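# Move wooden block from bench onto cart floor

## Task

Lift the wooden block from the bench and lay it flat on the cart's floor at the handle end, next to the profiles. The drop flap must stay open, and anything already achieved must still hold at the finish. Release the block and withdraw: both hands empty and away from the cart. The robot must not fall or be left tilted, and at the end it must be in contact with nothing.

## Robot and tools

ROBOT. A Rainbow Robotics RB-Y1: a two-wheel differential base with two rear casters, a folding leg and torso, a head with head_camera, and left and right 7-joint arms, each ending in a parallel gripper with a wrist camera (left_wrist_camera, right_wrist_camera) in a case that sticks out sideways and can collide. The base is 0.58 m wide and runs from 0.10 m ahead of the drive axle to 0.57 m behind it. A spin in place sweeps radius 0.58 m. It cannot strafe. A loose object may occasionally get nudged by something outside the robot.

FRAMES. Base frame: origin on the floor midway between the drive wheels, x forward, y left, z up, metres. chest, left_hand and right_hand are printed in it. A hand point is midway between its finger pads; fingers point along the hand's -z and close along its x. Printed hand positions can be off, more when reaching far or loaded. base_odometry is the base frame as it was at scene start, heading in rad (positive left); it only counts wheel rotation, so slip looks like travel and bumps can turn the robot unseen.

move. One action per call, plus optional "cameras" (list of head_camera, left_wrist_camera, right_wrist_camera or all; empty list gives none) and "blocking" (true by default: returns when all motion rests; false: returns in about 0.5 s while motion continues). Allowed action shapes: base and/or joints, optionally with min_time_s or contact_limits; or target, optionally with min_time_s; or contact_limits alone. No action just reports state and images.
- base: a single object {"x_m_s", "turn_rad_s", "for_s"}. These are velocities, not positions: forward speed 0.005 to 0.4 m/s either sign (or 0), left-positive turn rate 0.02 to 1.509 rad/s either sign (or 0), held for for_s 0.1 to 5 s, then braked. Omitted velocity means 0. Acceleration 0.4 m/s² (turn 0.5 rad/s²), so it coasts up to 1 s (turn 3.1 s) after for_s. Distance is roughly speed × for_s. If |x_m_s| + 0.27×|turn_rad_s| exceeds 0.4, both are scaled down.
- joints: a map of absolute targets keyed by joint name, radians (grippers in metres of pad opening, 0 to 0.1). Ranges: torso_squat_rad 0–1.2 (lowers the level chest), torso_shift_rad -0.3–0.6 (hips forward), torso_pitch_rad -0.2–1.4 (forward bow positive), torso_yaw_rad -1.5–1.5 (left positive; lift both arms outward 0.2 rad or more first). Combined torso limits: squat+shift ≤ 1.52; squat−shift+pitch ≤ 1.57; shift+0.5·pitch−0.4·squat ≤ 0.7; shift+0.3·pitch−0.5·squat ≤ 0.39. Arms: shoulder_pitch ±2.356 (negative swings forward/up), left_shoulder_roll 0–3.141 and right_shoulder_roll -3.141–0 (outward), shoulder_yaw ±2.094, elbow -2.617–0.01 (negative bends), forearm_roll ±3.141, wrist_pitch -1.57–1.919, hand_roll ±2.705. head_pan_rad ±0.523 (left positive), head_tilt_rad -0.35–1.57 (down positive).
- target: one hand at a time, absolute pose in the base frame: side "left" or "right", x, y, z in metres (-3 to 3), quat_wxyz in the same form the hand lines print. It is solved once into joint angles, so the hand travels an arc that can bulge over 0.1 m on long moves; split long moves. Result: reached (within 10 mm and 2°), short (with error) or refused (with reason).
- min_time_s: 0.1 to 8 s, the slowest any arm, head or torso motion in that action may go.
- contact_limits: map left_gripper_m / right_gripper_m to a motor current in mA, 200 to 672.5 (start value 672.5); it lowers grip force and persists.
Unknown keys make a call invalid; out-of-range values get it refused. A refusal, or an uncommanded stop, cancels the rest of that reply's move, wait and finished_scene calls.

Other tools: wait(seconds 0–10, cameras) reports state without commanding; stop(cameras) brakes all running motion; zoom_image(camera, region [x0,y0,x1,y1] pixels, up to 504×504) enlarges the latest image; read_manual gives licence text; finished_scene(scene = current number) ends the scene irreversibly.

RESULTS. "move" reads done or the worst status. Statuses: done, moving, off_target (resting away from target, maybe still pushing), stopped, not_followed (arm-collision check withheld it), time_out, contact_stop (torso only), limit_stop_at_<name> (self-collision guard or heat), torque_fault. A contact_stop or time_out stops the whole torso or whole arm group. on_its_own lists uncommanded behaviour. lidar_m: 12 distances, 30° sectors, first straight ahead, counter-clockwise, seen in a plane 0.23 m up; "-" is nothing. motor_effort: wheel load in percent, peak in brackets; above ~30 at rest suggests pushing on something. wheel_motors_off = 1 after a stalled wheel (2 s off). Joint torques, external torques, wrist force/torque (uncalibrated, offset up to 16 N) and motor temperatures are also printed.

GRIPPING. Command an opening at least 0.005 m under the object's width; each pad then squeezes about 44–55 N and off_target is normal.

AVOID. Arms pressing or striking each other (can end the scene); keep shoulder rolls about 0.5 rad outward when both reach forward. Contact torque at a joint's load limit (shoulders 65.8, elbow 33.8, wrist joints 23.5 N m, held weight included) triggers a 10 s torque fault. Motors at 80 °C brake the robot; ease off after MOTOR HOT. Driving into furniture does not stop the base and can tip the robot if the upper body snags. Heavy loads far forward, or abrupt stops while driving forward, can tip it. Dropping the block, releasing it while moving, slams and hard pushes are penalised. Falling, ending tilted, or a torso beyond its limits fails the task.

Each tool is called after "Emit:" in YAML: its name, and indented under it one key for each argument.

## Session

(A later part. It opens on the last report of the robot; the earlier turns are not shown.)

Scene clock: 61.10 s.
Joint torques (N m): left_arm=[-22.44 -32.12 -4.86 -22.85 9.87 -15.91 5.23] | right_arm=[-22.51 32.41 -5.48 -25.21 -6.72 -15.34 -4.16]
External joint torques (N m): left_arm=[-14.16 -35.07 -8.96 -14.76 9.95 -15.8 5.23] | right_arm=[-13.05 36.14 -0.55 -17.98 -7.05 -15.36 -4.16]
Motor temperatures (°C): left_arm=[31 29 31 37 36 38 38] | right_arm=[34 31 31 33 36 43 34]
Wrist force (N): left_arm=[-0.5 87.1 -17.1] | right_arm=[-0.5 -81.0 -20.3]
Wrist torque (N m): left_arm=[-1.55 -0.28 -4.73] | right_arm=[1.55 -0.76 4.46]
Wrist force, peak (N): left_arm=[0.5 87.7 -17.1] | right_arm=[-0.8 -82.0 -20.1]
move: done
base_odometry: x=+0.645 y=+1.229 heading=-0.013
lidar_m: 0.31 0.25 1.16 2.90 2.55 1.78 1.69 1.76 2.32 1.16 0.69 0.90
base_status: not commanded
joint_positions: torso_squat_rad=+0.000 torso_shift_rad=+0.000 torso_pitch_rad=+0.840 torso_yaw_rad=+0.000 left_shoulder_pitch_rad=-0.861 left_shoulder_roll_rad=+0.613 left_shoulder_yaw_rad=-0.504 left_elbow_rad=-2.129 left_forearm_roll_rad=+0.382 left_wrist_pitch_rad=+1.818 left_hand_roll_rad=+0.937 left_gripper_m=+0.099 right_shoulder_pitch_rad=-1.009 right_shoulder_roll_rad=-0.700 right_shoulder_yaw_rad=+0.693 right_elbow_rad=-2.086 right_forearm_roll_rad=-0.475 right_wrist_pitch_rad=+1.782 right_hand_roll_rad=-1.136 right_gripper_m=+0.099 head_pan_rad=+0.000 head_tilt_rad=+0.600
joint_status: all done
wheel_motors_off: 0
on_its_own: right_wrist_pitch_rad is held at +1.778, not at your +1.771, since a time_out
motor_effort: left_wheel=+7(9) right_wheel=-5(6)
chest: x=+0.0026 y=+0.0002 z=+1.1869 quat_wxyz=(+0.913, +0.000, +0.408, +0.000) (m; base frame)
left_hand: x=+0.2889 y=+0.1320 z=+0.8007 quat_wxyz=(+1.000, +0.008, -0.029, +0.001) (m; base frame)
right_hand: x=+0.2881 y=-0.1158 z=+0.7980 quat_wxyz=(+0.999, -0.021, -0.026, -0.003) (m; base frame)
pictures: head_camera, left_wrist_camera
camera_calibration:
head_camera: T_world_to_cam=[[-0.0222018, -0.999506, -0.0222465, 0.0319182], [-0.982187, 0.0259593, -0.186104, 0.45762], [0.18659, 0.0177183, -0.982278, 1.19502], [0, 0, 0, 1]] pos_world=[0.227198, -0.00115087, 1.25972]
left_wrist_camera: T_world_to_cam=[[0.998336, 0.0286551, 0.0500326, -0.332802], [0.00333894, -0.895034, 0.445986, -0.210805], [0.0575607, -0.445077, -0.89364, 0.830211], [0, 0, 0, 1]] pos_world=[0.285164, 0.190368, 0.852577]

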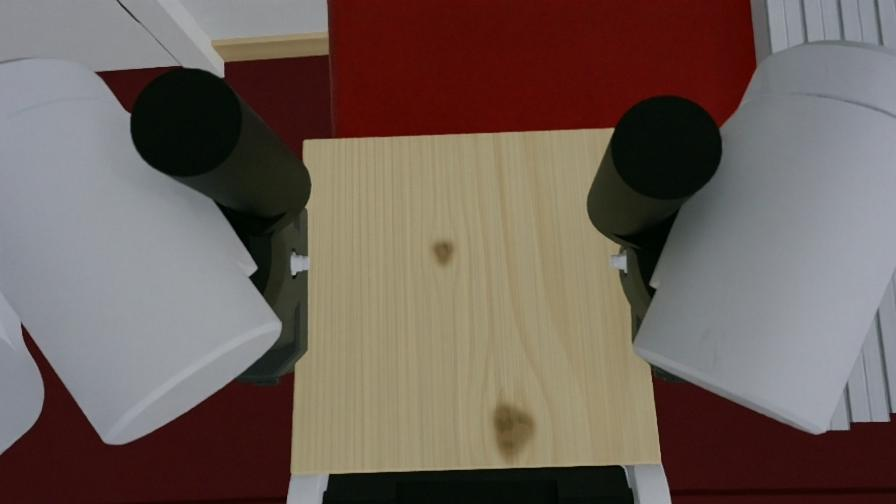

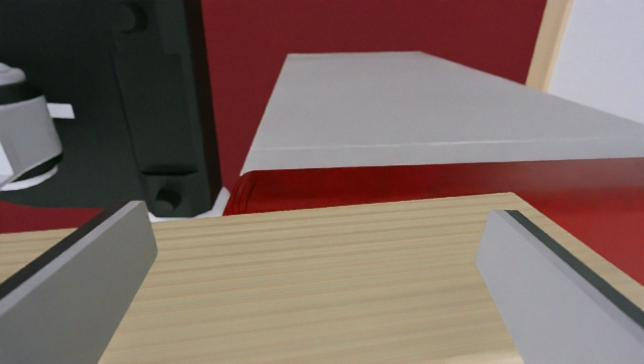

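Emit:
move:
  joints: {"torso_pitch_rad":0.77}
  min_time_s: 1.5
  cameras: ["head_camera"]

Emit:
move:
  base: {"x_m_s":-0.3,"for_s":2.15}
  cameras: ["head_camera"]

Emit:
move:
  base: {"turn_rad_s":-0.7,"for_s":2.224}
  cameras: ["head_camera"]

Scene clock: 68.20 s.
Joint torques (N m): left_arm=[-22.71 -31.28 -3.91 -22.48 9.92 -15.97 5.02] | right_arm=[-23.47 32.53 -5.62 -25.53 -6.81 -15.61 -4.24]
External joint torques (N m): left_arm=[-13.32 -34.53 -8.51 -14.57 10.11 -15.78 5.02] | right_arm=[-12.91 36.59 -0.17 -18.53 -7.26 -15.57 -4.25]
Motor temperatures (°C): left_arm=[31 29 31 38 36 39 38] | right_arm=[35 32 31 34 37 44 35]
Wrist force (N): left_arm=[0.9 85.1 -18.2] | right_arm=[-1.9 -81.4 -21.6]
Wrist torque (N m): left_arm=[-1.52 -0.35 -4.64] | right_arm=[1.56 -0.89 4.51]
Wrist force, peak (N): left_arm=[-0.6 87.8 -16.0] | right_arm=[-1.0 -82.3 -20.3]
move: done
base_odometry: x=+0.645 y=+1.229 heading=-0.013
lidar_m: 0.31 0.24 1.16 2.89 2.55 1.78 1.69 1.76 2.32 1.17 0.68 0.91
base_status: not commanded
joint_positions: torso_squat_rad=+0.000 torso_shift_rad=+0.000 torso_pitch_rad=+0.771 torso_yaw_rad=+0.000 left_shoulder_pitch_rad=-0.862 left_shoulder_roll_rad=+0.613 left_shoulder_yaw_rad=-0.504 left_elbow_rad=-2.129 left_forearm_roll_rad=+0.381 left_wrist_pitch_rad=+1.818 left_hand_roll_rad=+0.937 left_gripper_m=+0.099 right_shoulder_pitch_rad=-1.009 right_shoulder_roll_rad=-0.700 right_shoulder_yaw_rad=+0.693 right_elbow_rad=-2.086 right_forearm_roll_rad=-0.475 right_wrist_pitch_rad=+1.782 right_hand_roll_rad=-1.136 right_gripper_m=+0.099 head_pan_rad=+0.000 head_tilt_rad=+0.600
joint_status: all done
wheel_motors_off: 0
on_its_own: right_wrist_pitch_rad is held at +1.778, not at your +1.771, since a time_out
motor_effort: left_wheel=+7(8) right_wheel=-5(7)
chest: x=-0.0124 y=+0.0002 z=+1.2025 quat_wxyz=(+0.927, +0.000, +0.376, +0.000) (m; base frame)
left_hand: x=+0.3002 y=+0.1320 z=+0.8373 quat_wxyz=(+0.998, +0.008, -0.064, +0.001) (m; base frame)
right_hand: x=+0.2996 y=-0.1159 z=+0.8344 quat_wxyz=(+0.998, -0.021, -0.061, -0.004) (m; base frame)
pictures: head_camera
camera_calibration:
head_camera: T_world_to_cam=[[-0.0205934, -0.999506, -0.0237423, 0.0337497], [-0.966802, 0.0259579, -0.254206, 0.527867], [0.254697, 0.0177191, -0.966859, 1.1954], [0, 0, 0, 1]] pos_world=[0.206573, -0.00115088, 1.29078]

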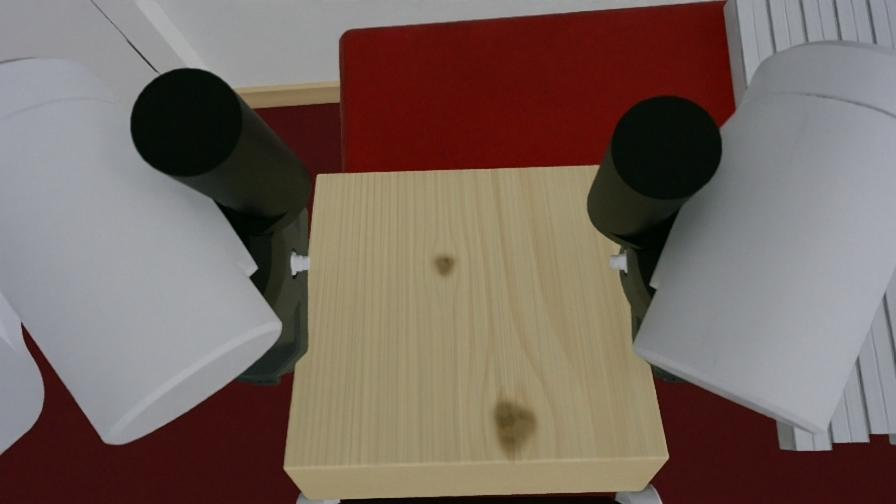

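Scene clock: 71.57 s.
Joint torques (N m): left_arm=[-9.2 1.35 4.73 -7.87 -0.17 -0.58 0.33] | right_arm=[-11.53 -2.45 -5.6 -7.87 0.28 -0.06 -0.24]
External joint torques (N m): left_arm=[0.24 -1.72 0.18 0.07 0.01 -0.36 0.34] | right_arm=[-0.93 1.44 -0.18 -0.84 -0.17 0.01 -0.25]
Motor temperatures (°C): left_arm=[31 29 31 38 36 38 38] | right_arm=[34 32 31 34 36 44 35]
Wrist force (N): left_arm=[-0.2 1.3 -8.1] | right_arm=[-1.1 2.1 -5.7]
Wrist torque (N m): left_arm=[-0.31 0.13 0.10] | right_arm=[-0.24 0.04 -0.10]
Wrist force, peak (N): left_arm=[1.8 85.7 -18.7] | right_arm=[-1.1 -82.0 -20.8]
move: done
base_odometry: x=-0.005 y=+1.237 heading=-0.013
lidar_m: 0.89 1.53 2.02 4.36 1.54 1.11 1.04 1.10 1.44 3.51 1.37 1.13
base_status: done (sent for 2.17 of 2.17 s)
joint_positions: torso_squat_rad=+0.000 torso_shift_rad=+0.000 torso_pitch_rad=+0.770 torso_yaw_rad=+0.000 left_shoulder_pitch_rad=-0.865 left_shoulder_roll_rad=+0.605 left_shoulder_yaw_rad=-0.506 left_elbow_rad=-2.133 left_forearm_roll_rad=+0.384 left_wrist_pitch_rad=+1.814 left_hand_roll_rad=+0.938 left_gripper_m=+0.099 right_shoulder_pitch_rad=-1.012 right_shoulder_roll_rad=-0.691 right_shoulder_yaw_rad=+0.693 right_elbow_rad=-2.090 right_forearm_roll_rad=-0.476 right_wrist_pitch_rad=+1.778 right_hand_roll_rad=-1.137 right_gripper_m=+0.099 head_pan_rad=+0.000 head_tilt_rad=+0.600
joint_status: not commanded
wheel_motors_off: 0
on_its_own: right_wrist_pitch_rad is held at +1.778, not at your +1.771, since a time_out
motor_effort: left_wheel=+4(46) right_wheel=-3(25)
chest: x=-0.0126 y=+0.0001 z=+1.2027 quat_wxyz=(+0.927, +0.000, +0.376, +0.000) (m; base frame)
left_hand: x=+0.3001 y=+0.1257 z=+0.8393 quat_wxyz=(+0.998, +0.000, -0.066, -0.001) (m; base frame)
right_hand: x=+0.2993 y=-0.1096 z=+0.8367 quat_wxyz=(+0.998, -0.012, -0.063, -0.002) (m; base frame)
pictures: head_camera
camera_calibration:
head_camera: T_world_to_cam=[[-0.0206507, -0.999502, -0.0238778, 0.0338374], [-0.96664, 0.0260591, -0.254809, 0.5284], [0.255304, 0.0178192, -0.966697, 1.19544], [0, 0, 0, 1]] pos_world=[0.206272, -0.00125083, 1.29107]

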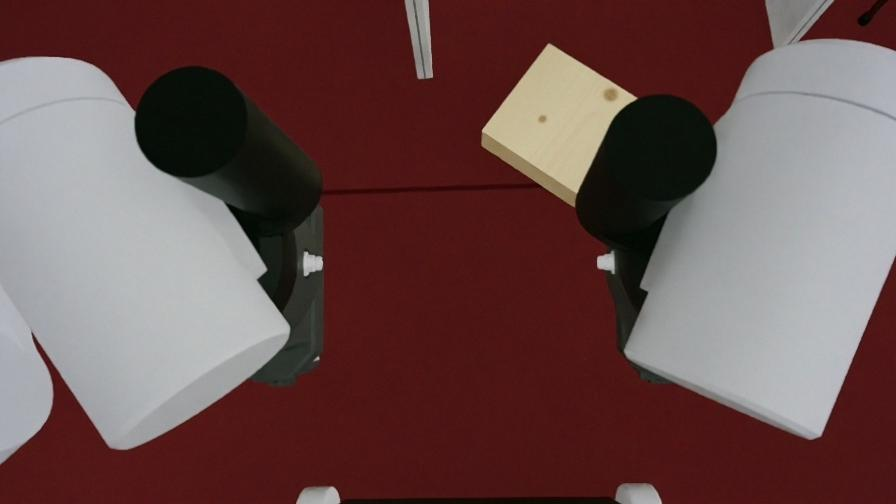

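Scene clock: 75.53 s.
Joint torques (N m): left_arm=[-9.29 1.46 4.77 -7.88 -0.18 -0.53 0.21] | right_arm=[-11.94 -2.33 -5.64 -7.82 0.16 -0.08 -0.28]
External joint torques (N m): left_arm=[0.15 -1.61 0.22 0.06 0 -0.32 0.22] | right_arm=[-1.34 1.56 -0.22 -0.79 -0.29 -0.02 -0.28]
Motor temperatures (°C): left_arm=[31 29 31 38 36 37 38] | right_arm=[34 31 31 34 36 43 34]
Wrist force (N): left_arm=[0.7 0.5 -7.7] | right_arm=[-1.6 2.4 -4.8]
Wrist torque (N m): left_arm=[-0.21 0.27 0.08] | right_arm=[-0.24 -0.06 -0.09]
Wrist force, peak (N): left_arm=[0.5 1.1 -8.3] | right_arm=[-1.2 2.0 -5.8]
move: done
base_odometry: x=-0.005 y=+1.237 heading=-1.575
lidar_m: 3.47 1.36 1.12 0.89 1.53 2.03 4.36 1.59 1.11 1.06 1.07 1.42
base_status: done (sent for 2.23 of 2.23 s)
joint_positions: torso_squat_rad=+0.000 torso_shift_rad=+0.000 torso_pitch_rad=+0.770 torso_yaw_rad=+0.000 left_shoulder_pitch_rad=-0.865 left_shoulder_roll_rad=+0.605 left_shoulder_yaw_rad=-0.506 left_elbow_rad=-2.133 left_forearm_roll_rad=+0.384 left_wrist_pitch_rad=+1.814 left_hand_roll_rad=+0.938 left_gripper_m=+0.099 right_shoulder_pitch_rad=-1.012 right_shoulder_roll_rad=-0.691 right_shoulder_yaw_rad=+0.693 right_elbow_rad=-2.090 right_forearm_roll_rad=-0.476 right_wrist_pitch_rad=+1.778 right_hand_roll_rad=-1.137 right_gripper_m=+0.099 head_pan_rad=+0.000 head_tilt_rad=+0.600
joint_status: not commanded
wheel_motors_off: 0
on_its_own: right_wrist_pitch_rad is held at +1.778, not at your +1.771, since a time_out
motor_effort: left_wheel=+18(41) right_wheel=-3(30)
chest: x=-0.0126 y=+0.0001 z=+1.2027 quat_wxyz=(+0.927, +0.000, +0.376, +0.000) (m; base frame)
left_hand: x=+0.3001 y=+0.1257 z=+0.8393 quat_wxyz=(+0.998, +0.000, -0.066, -0.001) (m; base frame)
right_hand: x=+0.2993 y=-0.1096 z=+0.8367 quat_wxyz=(+0.998, -0.012, -0.063, -0.002) (m; base frame)
pictures: head_camera
camera_calibration:
head_camera: T_world_to_cam=[[-0.0206507, -0.999502, -0.0238778, 0.0338374], [-0.96664, 0.0260591, -0.254809, 0.5284], [0.255304, 0.0178192, -0.966697, 1.19544], [0, 0, 0, 1]] pos_world=[0.206272, -0.00125083, 1.29107]

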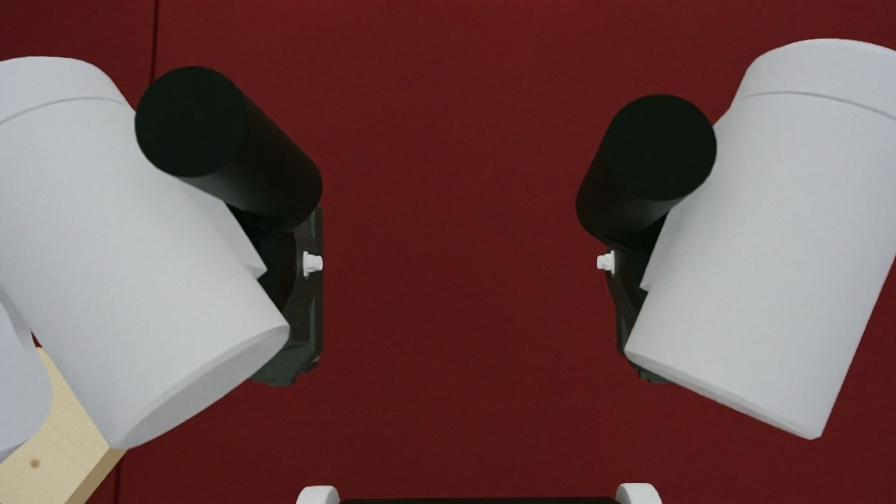

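Emit:
move:
  base: {"turn_rad_s":0.7,"for_s":2.3}
  joints: {"head_tilt_rad":0.1}
  cameras: ["head_camera"]

Scene clock: 113.00 s.
Joint torques (N m): left_arm=[-9.02 1.59 4.95 -7.94 -0.11 -0.63 0.19] | right_arm=[-11.81 -2.32 -5.54 -7.93 0.3 -0.13 -0.29]
External joint torques (N m): left_arm=[0.43 -1.49 0.4 -0.01 0.06 -0.41 0.2] | right_arm=[-1.2 1.57 -0.12 -0.9 -0.14 -0.06 -0.3]
Motor temperatures (°C): left_arm=[31 28 31 37 34 33 37] | right_arm=[34 30 31 32 35 38 34]
Wrist force (N): left_arm=[0.7 0.4 -7.3] | right_arm=[-1.0 2.1 -5.4]
Wrist torque (N m): left_arm=[-0.16 0.20 0.03] | right_arm=[-0.23 0.05 -0.06]
Wrist force, peak (N): left_arm=[1.1 0.2 -8.1] | right_arm=[-1.4 2.3 -5.7]
move: done
base_odometry: x=-0.006 y=+1.237 heading=+0.034
lidar_m: 0.90 1.53 2.13 4.10 1.49 1.10 1.04 1.11 1.50 4.13 1.37 1.14
base_status: done (sent for 2.3 of 2.3 s)
joint_positions: torso_squat_rad=+0.000 torso_shift_rad=+0.000 torso_pitch_rad=+0.770 torso_yaw_rad=+0.000 left_shoulder_pitch_rad=-0.865 left_shoulder_roll_rad=+0.605 left_shoulder_yaw_rad=-0.506 left_elbow_rad=-2.133 left_forearm_roll_rad=+0.384 left_wrist_pitch_rad=+1.814 left_hand_roll_rad=+0.938 left_gripper_m=+0.099 right_shoulder_pitch_rad=-1.012 right_shoulder_roll_rad=-0.691 right_shoulder_yaw_rad=+0.693 right_elbow_rad=-2.090 right_forearm_roll_rad=-0.476 right_wrist_pitch_rad=+1.778 right_hand_roll_rad=-1.137 right_gripper_m=+0.099 head_pan_rad=+0.000 head_tilt_rad=+0.100
joint_status: all done
wheel_motors_off: 0
on_its_own: right_wrist_pitch_rad is held at +1.778, not at your +1.771, since a time_out
motor_effort: left_wheel=+1(42) right_wheel=+17(45)
chest: x=-0.0126 y=+0.0001 z=+1.2027 quat_wxyz=(+0.927, +0.000, +0.376, +0.000) (m; base frame)
left_hand: x=+0.3001 y=+0.1257 z=+0.8393 quat_wxyz=(+0.998, +0.000, -0.066, -0.001) (m; base frame)
right_hand: x=+0.2993 y=-0.1096 z=+0.8367 quat_wxyz=(+0.998, -0.012, -0.063, -0.002) (m; base frame)
pictures: head_camera
camera_calibration:
head_camera: T_world_to_cam=[[-0.00660445, -0.999504, -0.0307877, 0.0410289], [-0.726167, 0.0259609, -0.687029, 1.06944], [0.687487, 0.0178196, -0.725978, 0.81349], [0, 0, 0, 1]] pos_world=[0.217601, -0.00125112, 1.32658]

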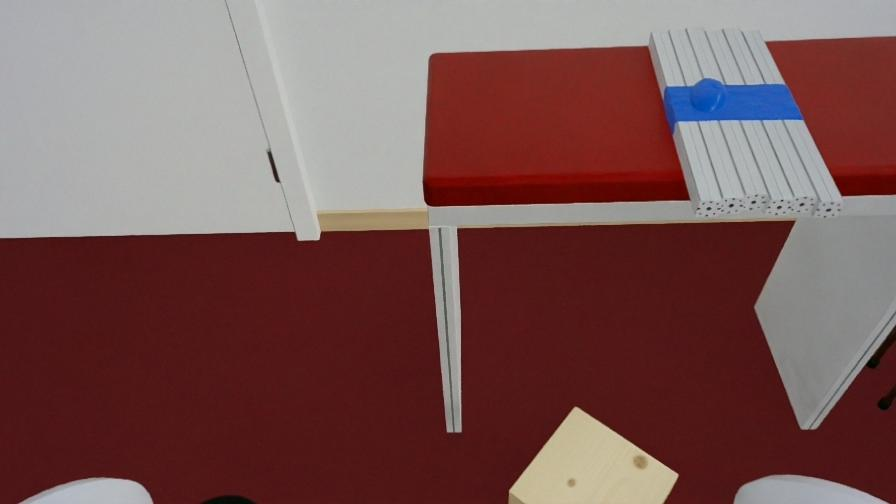

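Emit:
move:
  base: {"x_m_s":0.25,"for_s":1.9}
  cameras: []

Emit:
move:
  base: {"turn_rad_s":-0.5,"for_s":1.414}
  joints: {"head_tilt_rad":0.55}
  cameras: ["head_camera"]

Scene clock: 119.97 s.
Joint torques (N m): left_arm=[-8.76 1.64 4.97 -7.97 -0.05 -0.63 0.3] | right_arm=[-11.27 -2.31 -5.59 -7.72 0.25 -0.06 -0.28]
External joint torques (N m): left_arm=[0.68 -1.43 0.42 -0.03 0.12 -0.42 0.31] | right_arm=[-0.67 1.58 -0.17 -0.69 -0.2 0.01 -0.28]
Motor temperatures (°C): left_arm=[31 28 31 37 34 33 37] | right_arm=[34 30 31 32 35 38 34]
Wrist force (N): left_arm=[0.7 0.5 -7.2] | right_arm=[-1.0 2.5 -4.8]
Wrist torque (N m): left_arm=[-0.19 0.23 0.12] | right_arm=[-0.24 0.04 -0.08]
Wrist force, peak (N): left_arm=[1.5 0.8 -8.2] | right_arm=[-1.6 2.7 -5.7]
move: done
base_odometry: x=+0.469 y=+1.254 heading=+0.034
lidar_m: 0.42 1.08 1.45 4.06 2.17 1.57 1.52 1.59 2.19 1.19 0.80 0.97
base_status: done (sent for 1.9 of 1.9 s)
joint_positions: torso_squat_rad=+0.000 torso_shift_rad=+0.000 torso_pitch_rad=+0.770 torso_yaw_rad=+0.000 left_shoulder_pitch_rad=-0.865 left_shoulder_roll_rad=+0.605 left_shoulder_yaw_rad=-0.506 left_elbow_rad=-2.133 left_forearm_roll_rad=+0.384 left_wrist_pitch_rad=+1.814 left_hand_roll_rad=+0.938 left_gripper_m=+0.099 right_shoulder_pitch_rad=-1.012 right_shoulder_roll_rad=-0.691 right_shoulder_yaw_rad=+0.693 right_elbow_rad=-2.090 right_forearm_roll_rad=-0.476 right_wrist_pitch_rad=+1.778 right_hand_roll_rad=-1.137 right_gripper_m=+0.099 head_pan_rad=+0.000 head_tilt_rad=+0.100
joint_status: not commanded
wheel_motors_off: 0
on_its_own: right_wrist_pitch_rad is held at +1.778, not at your +1.771, since a time_out
motor_effort: left_wheel=+3(35) right_wheel=-5(46)
chest: x=-0.0125 y=+0.0001 z=+1.2026 quat_wxyz=(+0.927, +0.000, +0.376, +0.000) (m; base frame)
left_hand: x=+0.3001 y=+0.1257 z=+0.8392 quat_wxyz=(+0.998, +0.000, -0.066, -0.001) (m; base frame)
right_hand: x=+0.2994 y=-0.1096 z=+0.8367 quat_wxyz=(+0.998, -0.012, -0.063, -0.002) (m; base frame)
pictures: none
No camera images: "cameras" was empty.

Scene clock: 122.73 s.
Joint torques (N m): left_arm=[-8.92 1.76 4.58 -7.87 -0.08 -0.61 0.2] | right_arm=[-11.09 -2.27 -5.48 -7.85 0.29 -0.08 -0.3]
External joint torques (N m): left_arm=[0.52 -1.31 0.03 0.07 0.09 -0.4 0.21] | right_arm=[-0.49 1.61 -0.06 -0.81 -0.16 -0.02 -0.3]
Motor temperatures (°C): left_arm=[31 28 31 37 34 33 37] | right_arm=[34 30 31 32 35 38 34]
Wrist force (N): left_arm=[-0.2 0.9 -7.1] | right_arm=[-1.2 2.5 -4.9]
Wrist torque (N m): left_arm=[-0.25 0.11 0.09] | right_arm=[-0.28 0.01 -0.09]
Wrist force, peak (N): left_arm=[0.9 2.0 -8.3] | right_arm=[-1.1 2.3 -5.7]
move: done
base_odometry: x=+0.469 y=+1.254 heading=-0.665
lidar_m: 0.81 0.42 0.42 1.26 2.47 2.69 1.69 1.53 1.55 1.87 3.56 0.78
base_status: done (sent for 1.4 of 1.4 s)
joint_positions: torso_squat_rad=+0.000 torso_shift_rad=+0.000 torso_pitch_rad=+0.770 torso_yaw_rad=+0.000 left_shoulder_pitch_rad=-0.865 left_shoulder_roll_rad=+0.605 left_shoulder_yaw_rad=-0.506 left_elbow_rad=-2.133 left_forearm_roll_rad=+0.384 left_wrist_pitch_rad=+1.814 left_hand_roll_rad=+0.938 left_gripper_m=+0.099 right_shoulder_pitch_rad=-1.012 right_shoulder_roll_rad=-0.691 right_shoulder_yaw_rad=+0.693 right_elbow_rad=-2.090 right_forearm_roll_rad=-0.476 right_wrist_pitch_rad=+1.778 right_hand_roll_rad=-1.137 right_gripper_m=+0.099 head_pan_rad=+0.000 head_tilt_rad=+0.550
joint_status: all done
wheel_motors_off: 0
on_its_own: right_wrist_pitch_rad is held at +1.778, not at your +1.771, since a time_out
motor_effort: left_wheel=+17(28) right_wheel=-1(38)
chest: x=-0.0126 y=+0.0001 z=+1.2026 quat_wxyz=(+0.927, +0.000, +0.376, +0.000) (m; base frame)
left_hand: x=+0.3001 y=+0.1257 z=+0.8392 quat_wxyz=(+0.998, +0.000, -0.066, -0.001) (m; base frame)
right_hand: x=+0.2994 y=-0.1096 z=+0.8367 quat_wxyz=(+0.998, -0.012, -0.063, -0.002) (m; base frame)
pictures: head_camera
camera_calibration:
head_camera: T_world_to_cam=[[-0.019435, -0.999502, -0.0248785, 0.0349981], [-0.952723, 0.0260604, -0.302721, 0.590288], [0.303219, 0.0178189, -0.952754, 1.17001], [0, 0, 0, 1]] pos_world=[0.208292, -0.00125082, 1.2943]

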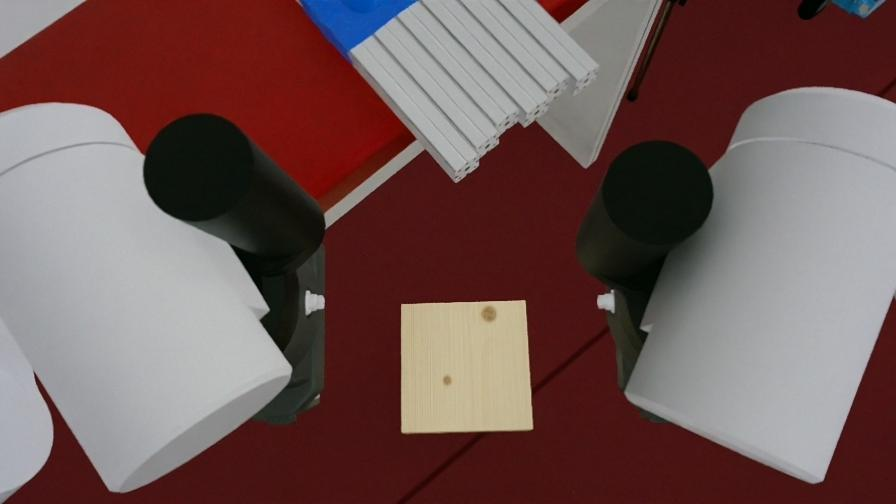

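Emit:
move:
  base: {"x_m_s":-0.2,"for_s":1.0}
  joints: {"left_gripper_m":0.02,"right_gripper_m":0.02}
  cameras: []

Emit:
move:
  joints: {"torso_squat_rad":1.0,"torso_shift_rad":0.5,"torso_pitch_rad":1.06,"head_tilt_rad":0.2}
  cameras: ["head_camera"]

Emit:
move:
  target: {"side":"left","x":0.33,"y":0.185,"z":0.12,"quat_wxyz":[1,0,0,0]}
  cameras: []

Emit:
move:
  target: {"side":"right","x":0.33,"y":-0.165,"z":0.12,"quat_wxyz":[1,0,0,0]}
  cameras: ["head_camera","left_wrist_camera","right_wrist_camera"]

Scene clock: 140.90 s.
Joint torques (N m): left_arm=[-8.96 1.56 5.16 -7.9 -0.01 -0.54 0.33] | right_arm=[-11.38 -2.3 -5.73 -7.7 0.22 -0.02 -0.23]
External joint torques (N m): left_arm=[0.48 -1.51 0.61 0.04 0.17 -0.32 0.34] | right_arm=[-0.78 1.59 -0.3 -0.67 -0.22 0.04 -0.24]
Motor temperatures (°C): left_arm=[31 28 31 36 34 33 37] | right_arm=[34 30 31 31 35 37 34]
Wrist force (N): left_arm=[0.4 0.9 -7.3] | right_arm=[-0.7 2.1 -5.0]
Wrist torque (N m): left_arm=[-0.24 0.20 0.08] | right_arm=[-0.22 0.07 -0.09]
Wrist force, peak (N): left_arm=[0.2 0.9 -8.2] | right_arm=[-1.4 2.6 -5.6]
move: done
base_odometry: x=+0.312 y=+1.377 heading=-0.666
lidar_m: 0.98 0.57 1.19 1.44 2.82 2.41 1.55 1.37 1.40 1.70 3.22 1.17
base_status: done (sent for 1 of 1 s)
joint_positions: torso_squat_rad=+0.000 torso_shift_rad=+0.000 torso_pitch_rad=+0.770 torso_yaw_rad=+0.000 left_shoulder_pitch_rad=-0.865 left_shoulder_roll_rad=+0.605 left_shoulder_yaw_rad=-0.506 left_elbow_rad=-2.133 left_forearm_roll_rad=+0.384 left_wrist_pitch_rad=+1.814 left_hand_roll_rad=+0.938 left_gripper_m=+0.020 right_shoulder_pitch_rad=-1.012 right_shoulder_roll_rad=-0.691 right_shoulder_yaw_rad=+0.693 right_elbow_rad=-2.090 right_forearm_roll_rad=-0.476 right_wrist_pitch_rad=+1.778 right_hand_roll_rad=-1.137 right_gripper_m=+0.020 head_pan_rad=+0.000 head_tilt_rad=+0.550
joint_status: all done
wheel_motors_off: 0
on_its_own: right_wrist_pitch_rad is held at +1.778, not at your +1.771, since a time_out
motor_effort: left_wheel=-10(28) right_wheel=+12(38)
chest: x=-0.0126 y=+0.0001 z=+1.2027 quat_wxyz=(+0.927, +0.000, +0.376, +0.000) (m; base frame)
left_hand: x=+0.3001 y=+0.1257 z=+0.8393 quat_wxyz=(+0.998, +0.000, -0.066, -0.001) (m; base frame)
right_hand: x=+0.2993 y=-0.1096 z=+0.8367 quat_wxyz=(+0.998, -0.012, -0.063, -0.002) (m; base frame)
pictures: none
No camera images: "cameras" was empty.

Scene clock: 145.07 s.
Joint torques (N m): left_arm=[-4.32 0.61 2.81 -8.2 0.13 -0.25 0.34] | right_arm=[-6.2 -1.01 -3.31 -8.4 -0.21 0.27 -0.26]
External joint torques (N m): left_arm=[0.27 -1.11 0.48 0.24 -0.15 -0.37 0.33] | right_arm=[-0.39 1.41 -0.21 -0.64 -0.17 0.1 -0.25]
Motor temperatures (°C): left_arm=[31 28 31 36 34 33 37] | right_arm=[34 30 31 31 35 37 34]
Wrist force (N): left_arm=[2.2 0.8 -8.0] | right_arm=[0.6 1.7 -5.1]
Wrist torque (N m): left_arm=[-0.26 0.29 0.06] | right_arm=[-0.14 0.13 -0.09]
Wrist force, peak (N): left_arm=[2.2 0.4 -8.5] | right_arm=[-1.2 2.4 -5.6]
move: done
base_odometry: x=+0.312 y=+1.377 heading=-0.665
lidar_m: 0.99 0.57 1.19 1.44 2.84 2.41 1.54 1.37 1.38 1.68 3.24 1.17
base_status: not commanded
joint_positions: torso_squat_rad=+1.000 torso_shift_rad=+0.500 torso_pitch_rad=+1.060 torso_yaw_rad=+0.000 left_shoulder_pitch_rad=-0.865 left_shoulder_roll_rad=+0.605 left_shoulder_yaw_rad=-0.506 left_elbow_rad=-2.133 left_forearm_roll_rad=+0.384 left_wrist_pitch_rad=+1.814 left_hand_roll_rad=+0.938 left_gripper_m=+0.020 right_shoulder_pitch_rad=-1.012 right_shoulder_roll_rad=-0.691 right_shoulder_yaw_rad=+0.693 right_elbow_rad=-2.090 right_forearm_roll_rad=-0.476 right_wrist_pitch_rad=+1.778 right_hand_roll_rad=-1.137 right_gripper_m=+0.020 head_pan_rad=+0.000 head_tilt_rad=+0.200
joint_status: all done
wheel_motors_off: 0
on_its_own: right_wrist_pitch_rad is held at +1.778, not at your +1.771, since a time_out
motor_effort: left_wheel=+2(10) right_wheel=-2(13)
chest: x=+0.2233 y=+0.0000 z=+0.7637 quat_wxyz=(+0.863, +0.000, +0.506, +0.000) (m; base frame)
left_hand: x=+0.4189 y=+0.1256 z=+0.3260 quat_wxyz=(+0.997, +0.000, +0.079, -0.001) (m; base frame)
right_hand: x=+0.4175 y=-0.1096 z=+0.3238 quat_wxyz=(+0.997, -0.012, +0.082, +0.000) (m; base frame)
pictures: head_camera
camera_calibration:
head_camera: T_world_to_cam=[[-0.0179114, -0.999502, -0.0259984, 0.0283307], [-0.932878, 0.026062, -0.359249, 0.735304], [0.359748, 0.0178187, -0.932879, 0.583872], [0, 0, 0, 1]] pos_world=[0.476409, -0.00125082, 0.809576]

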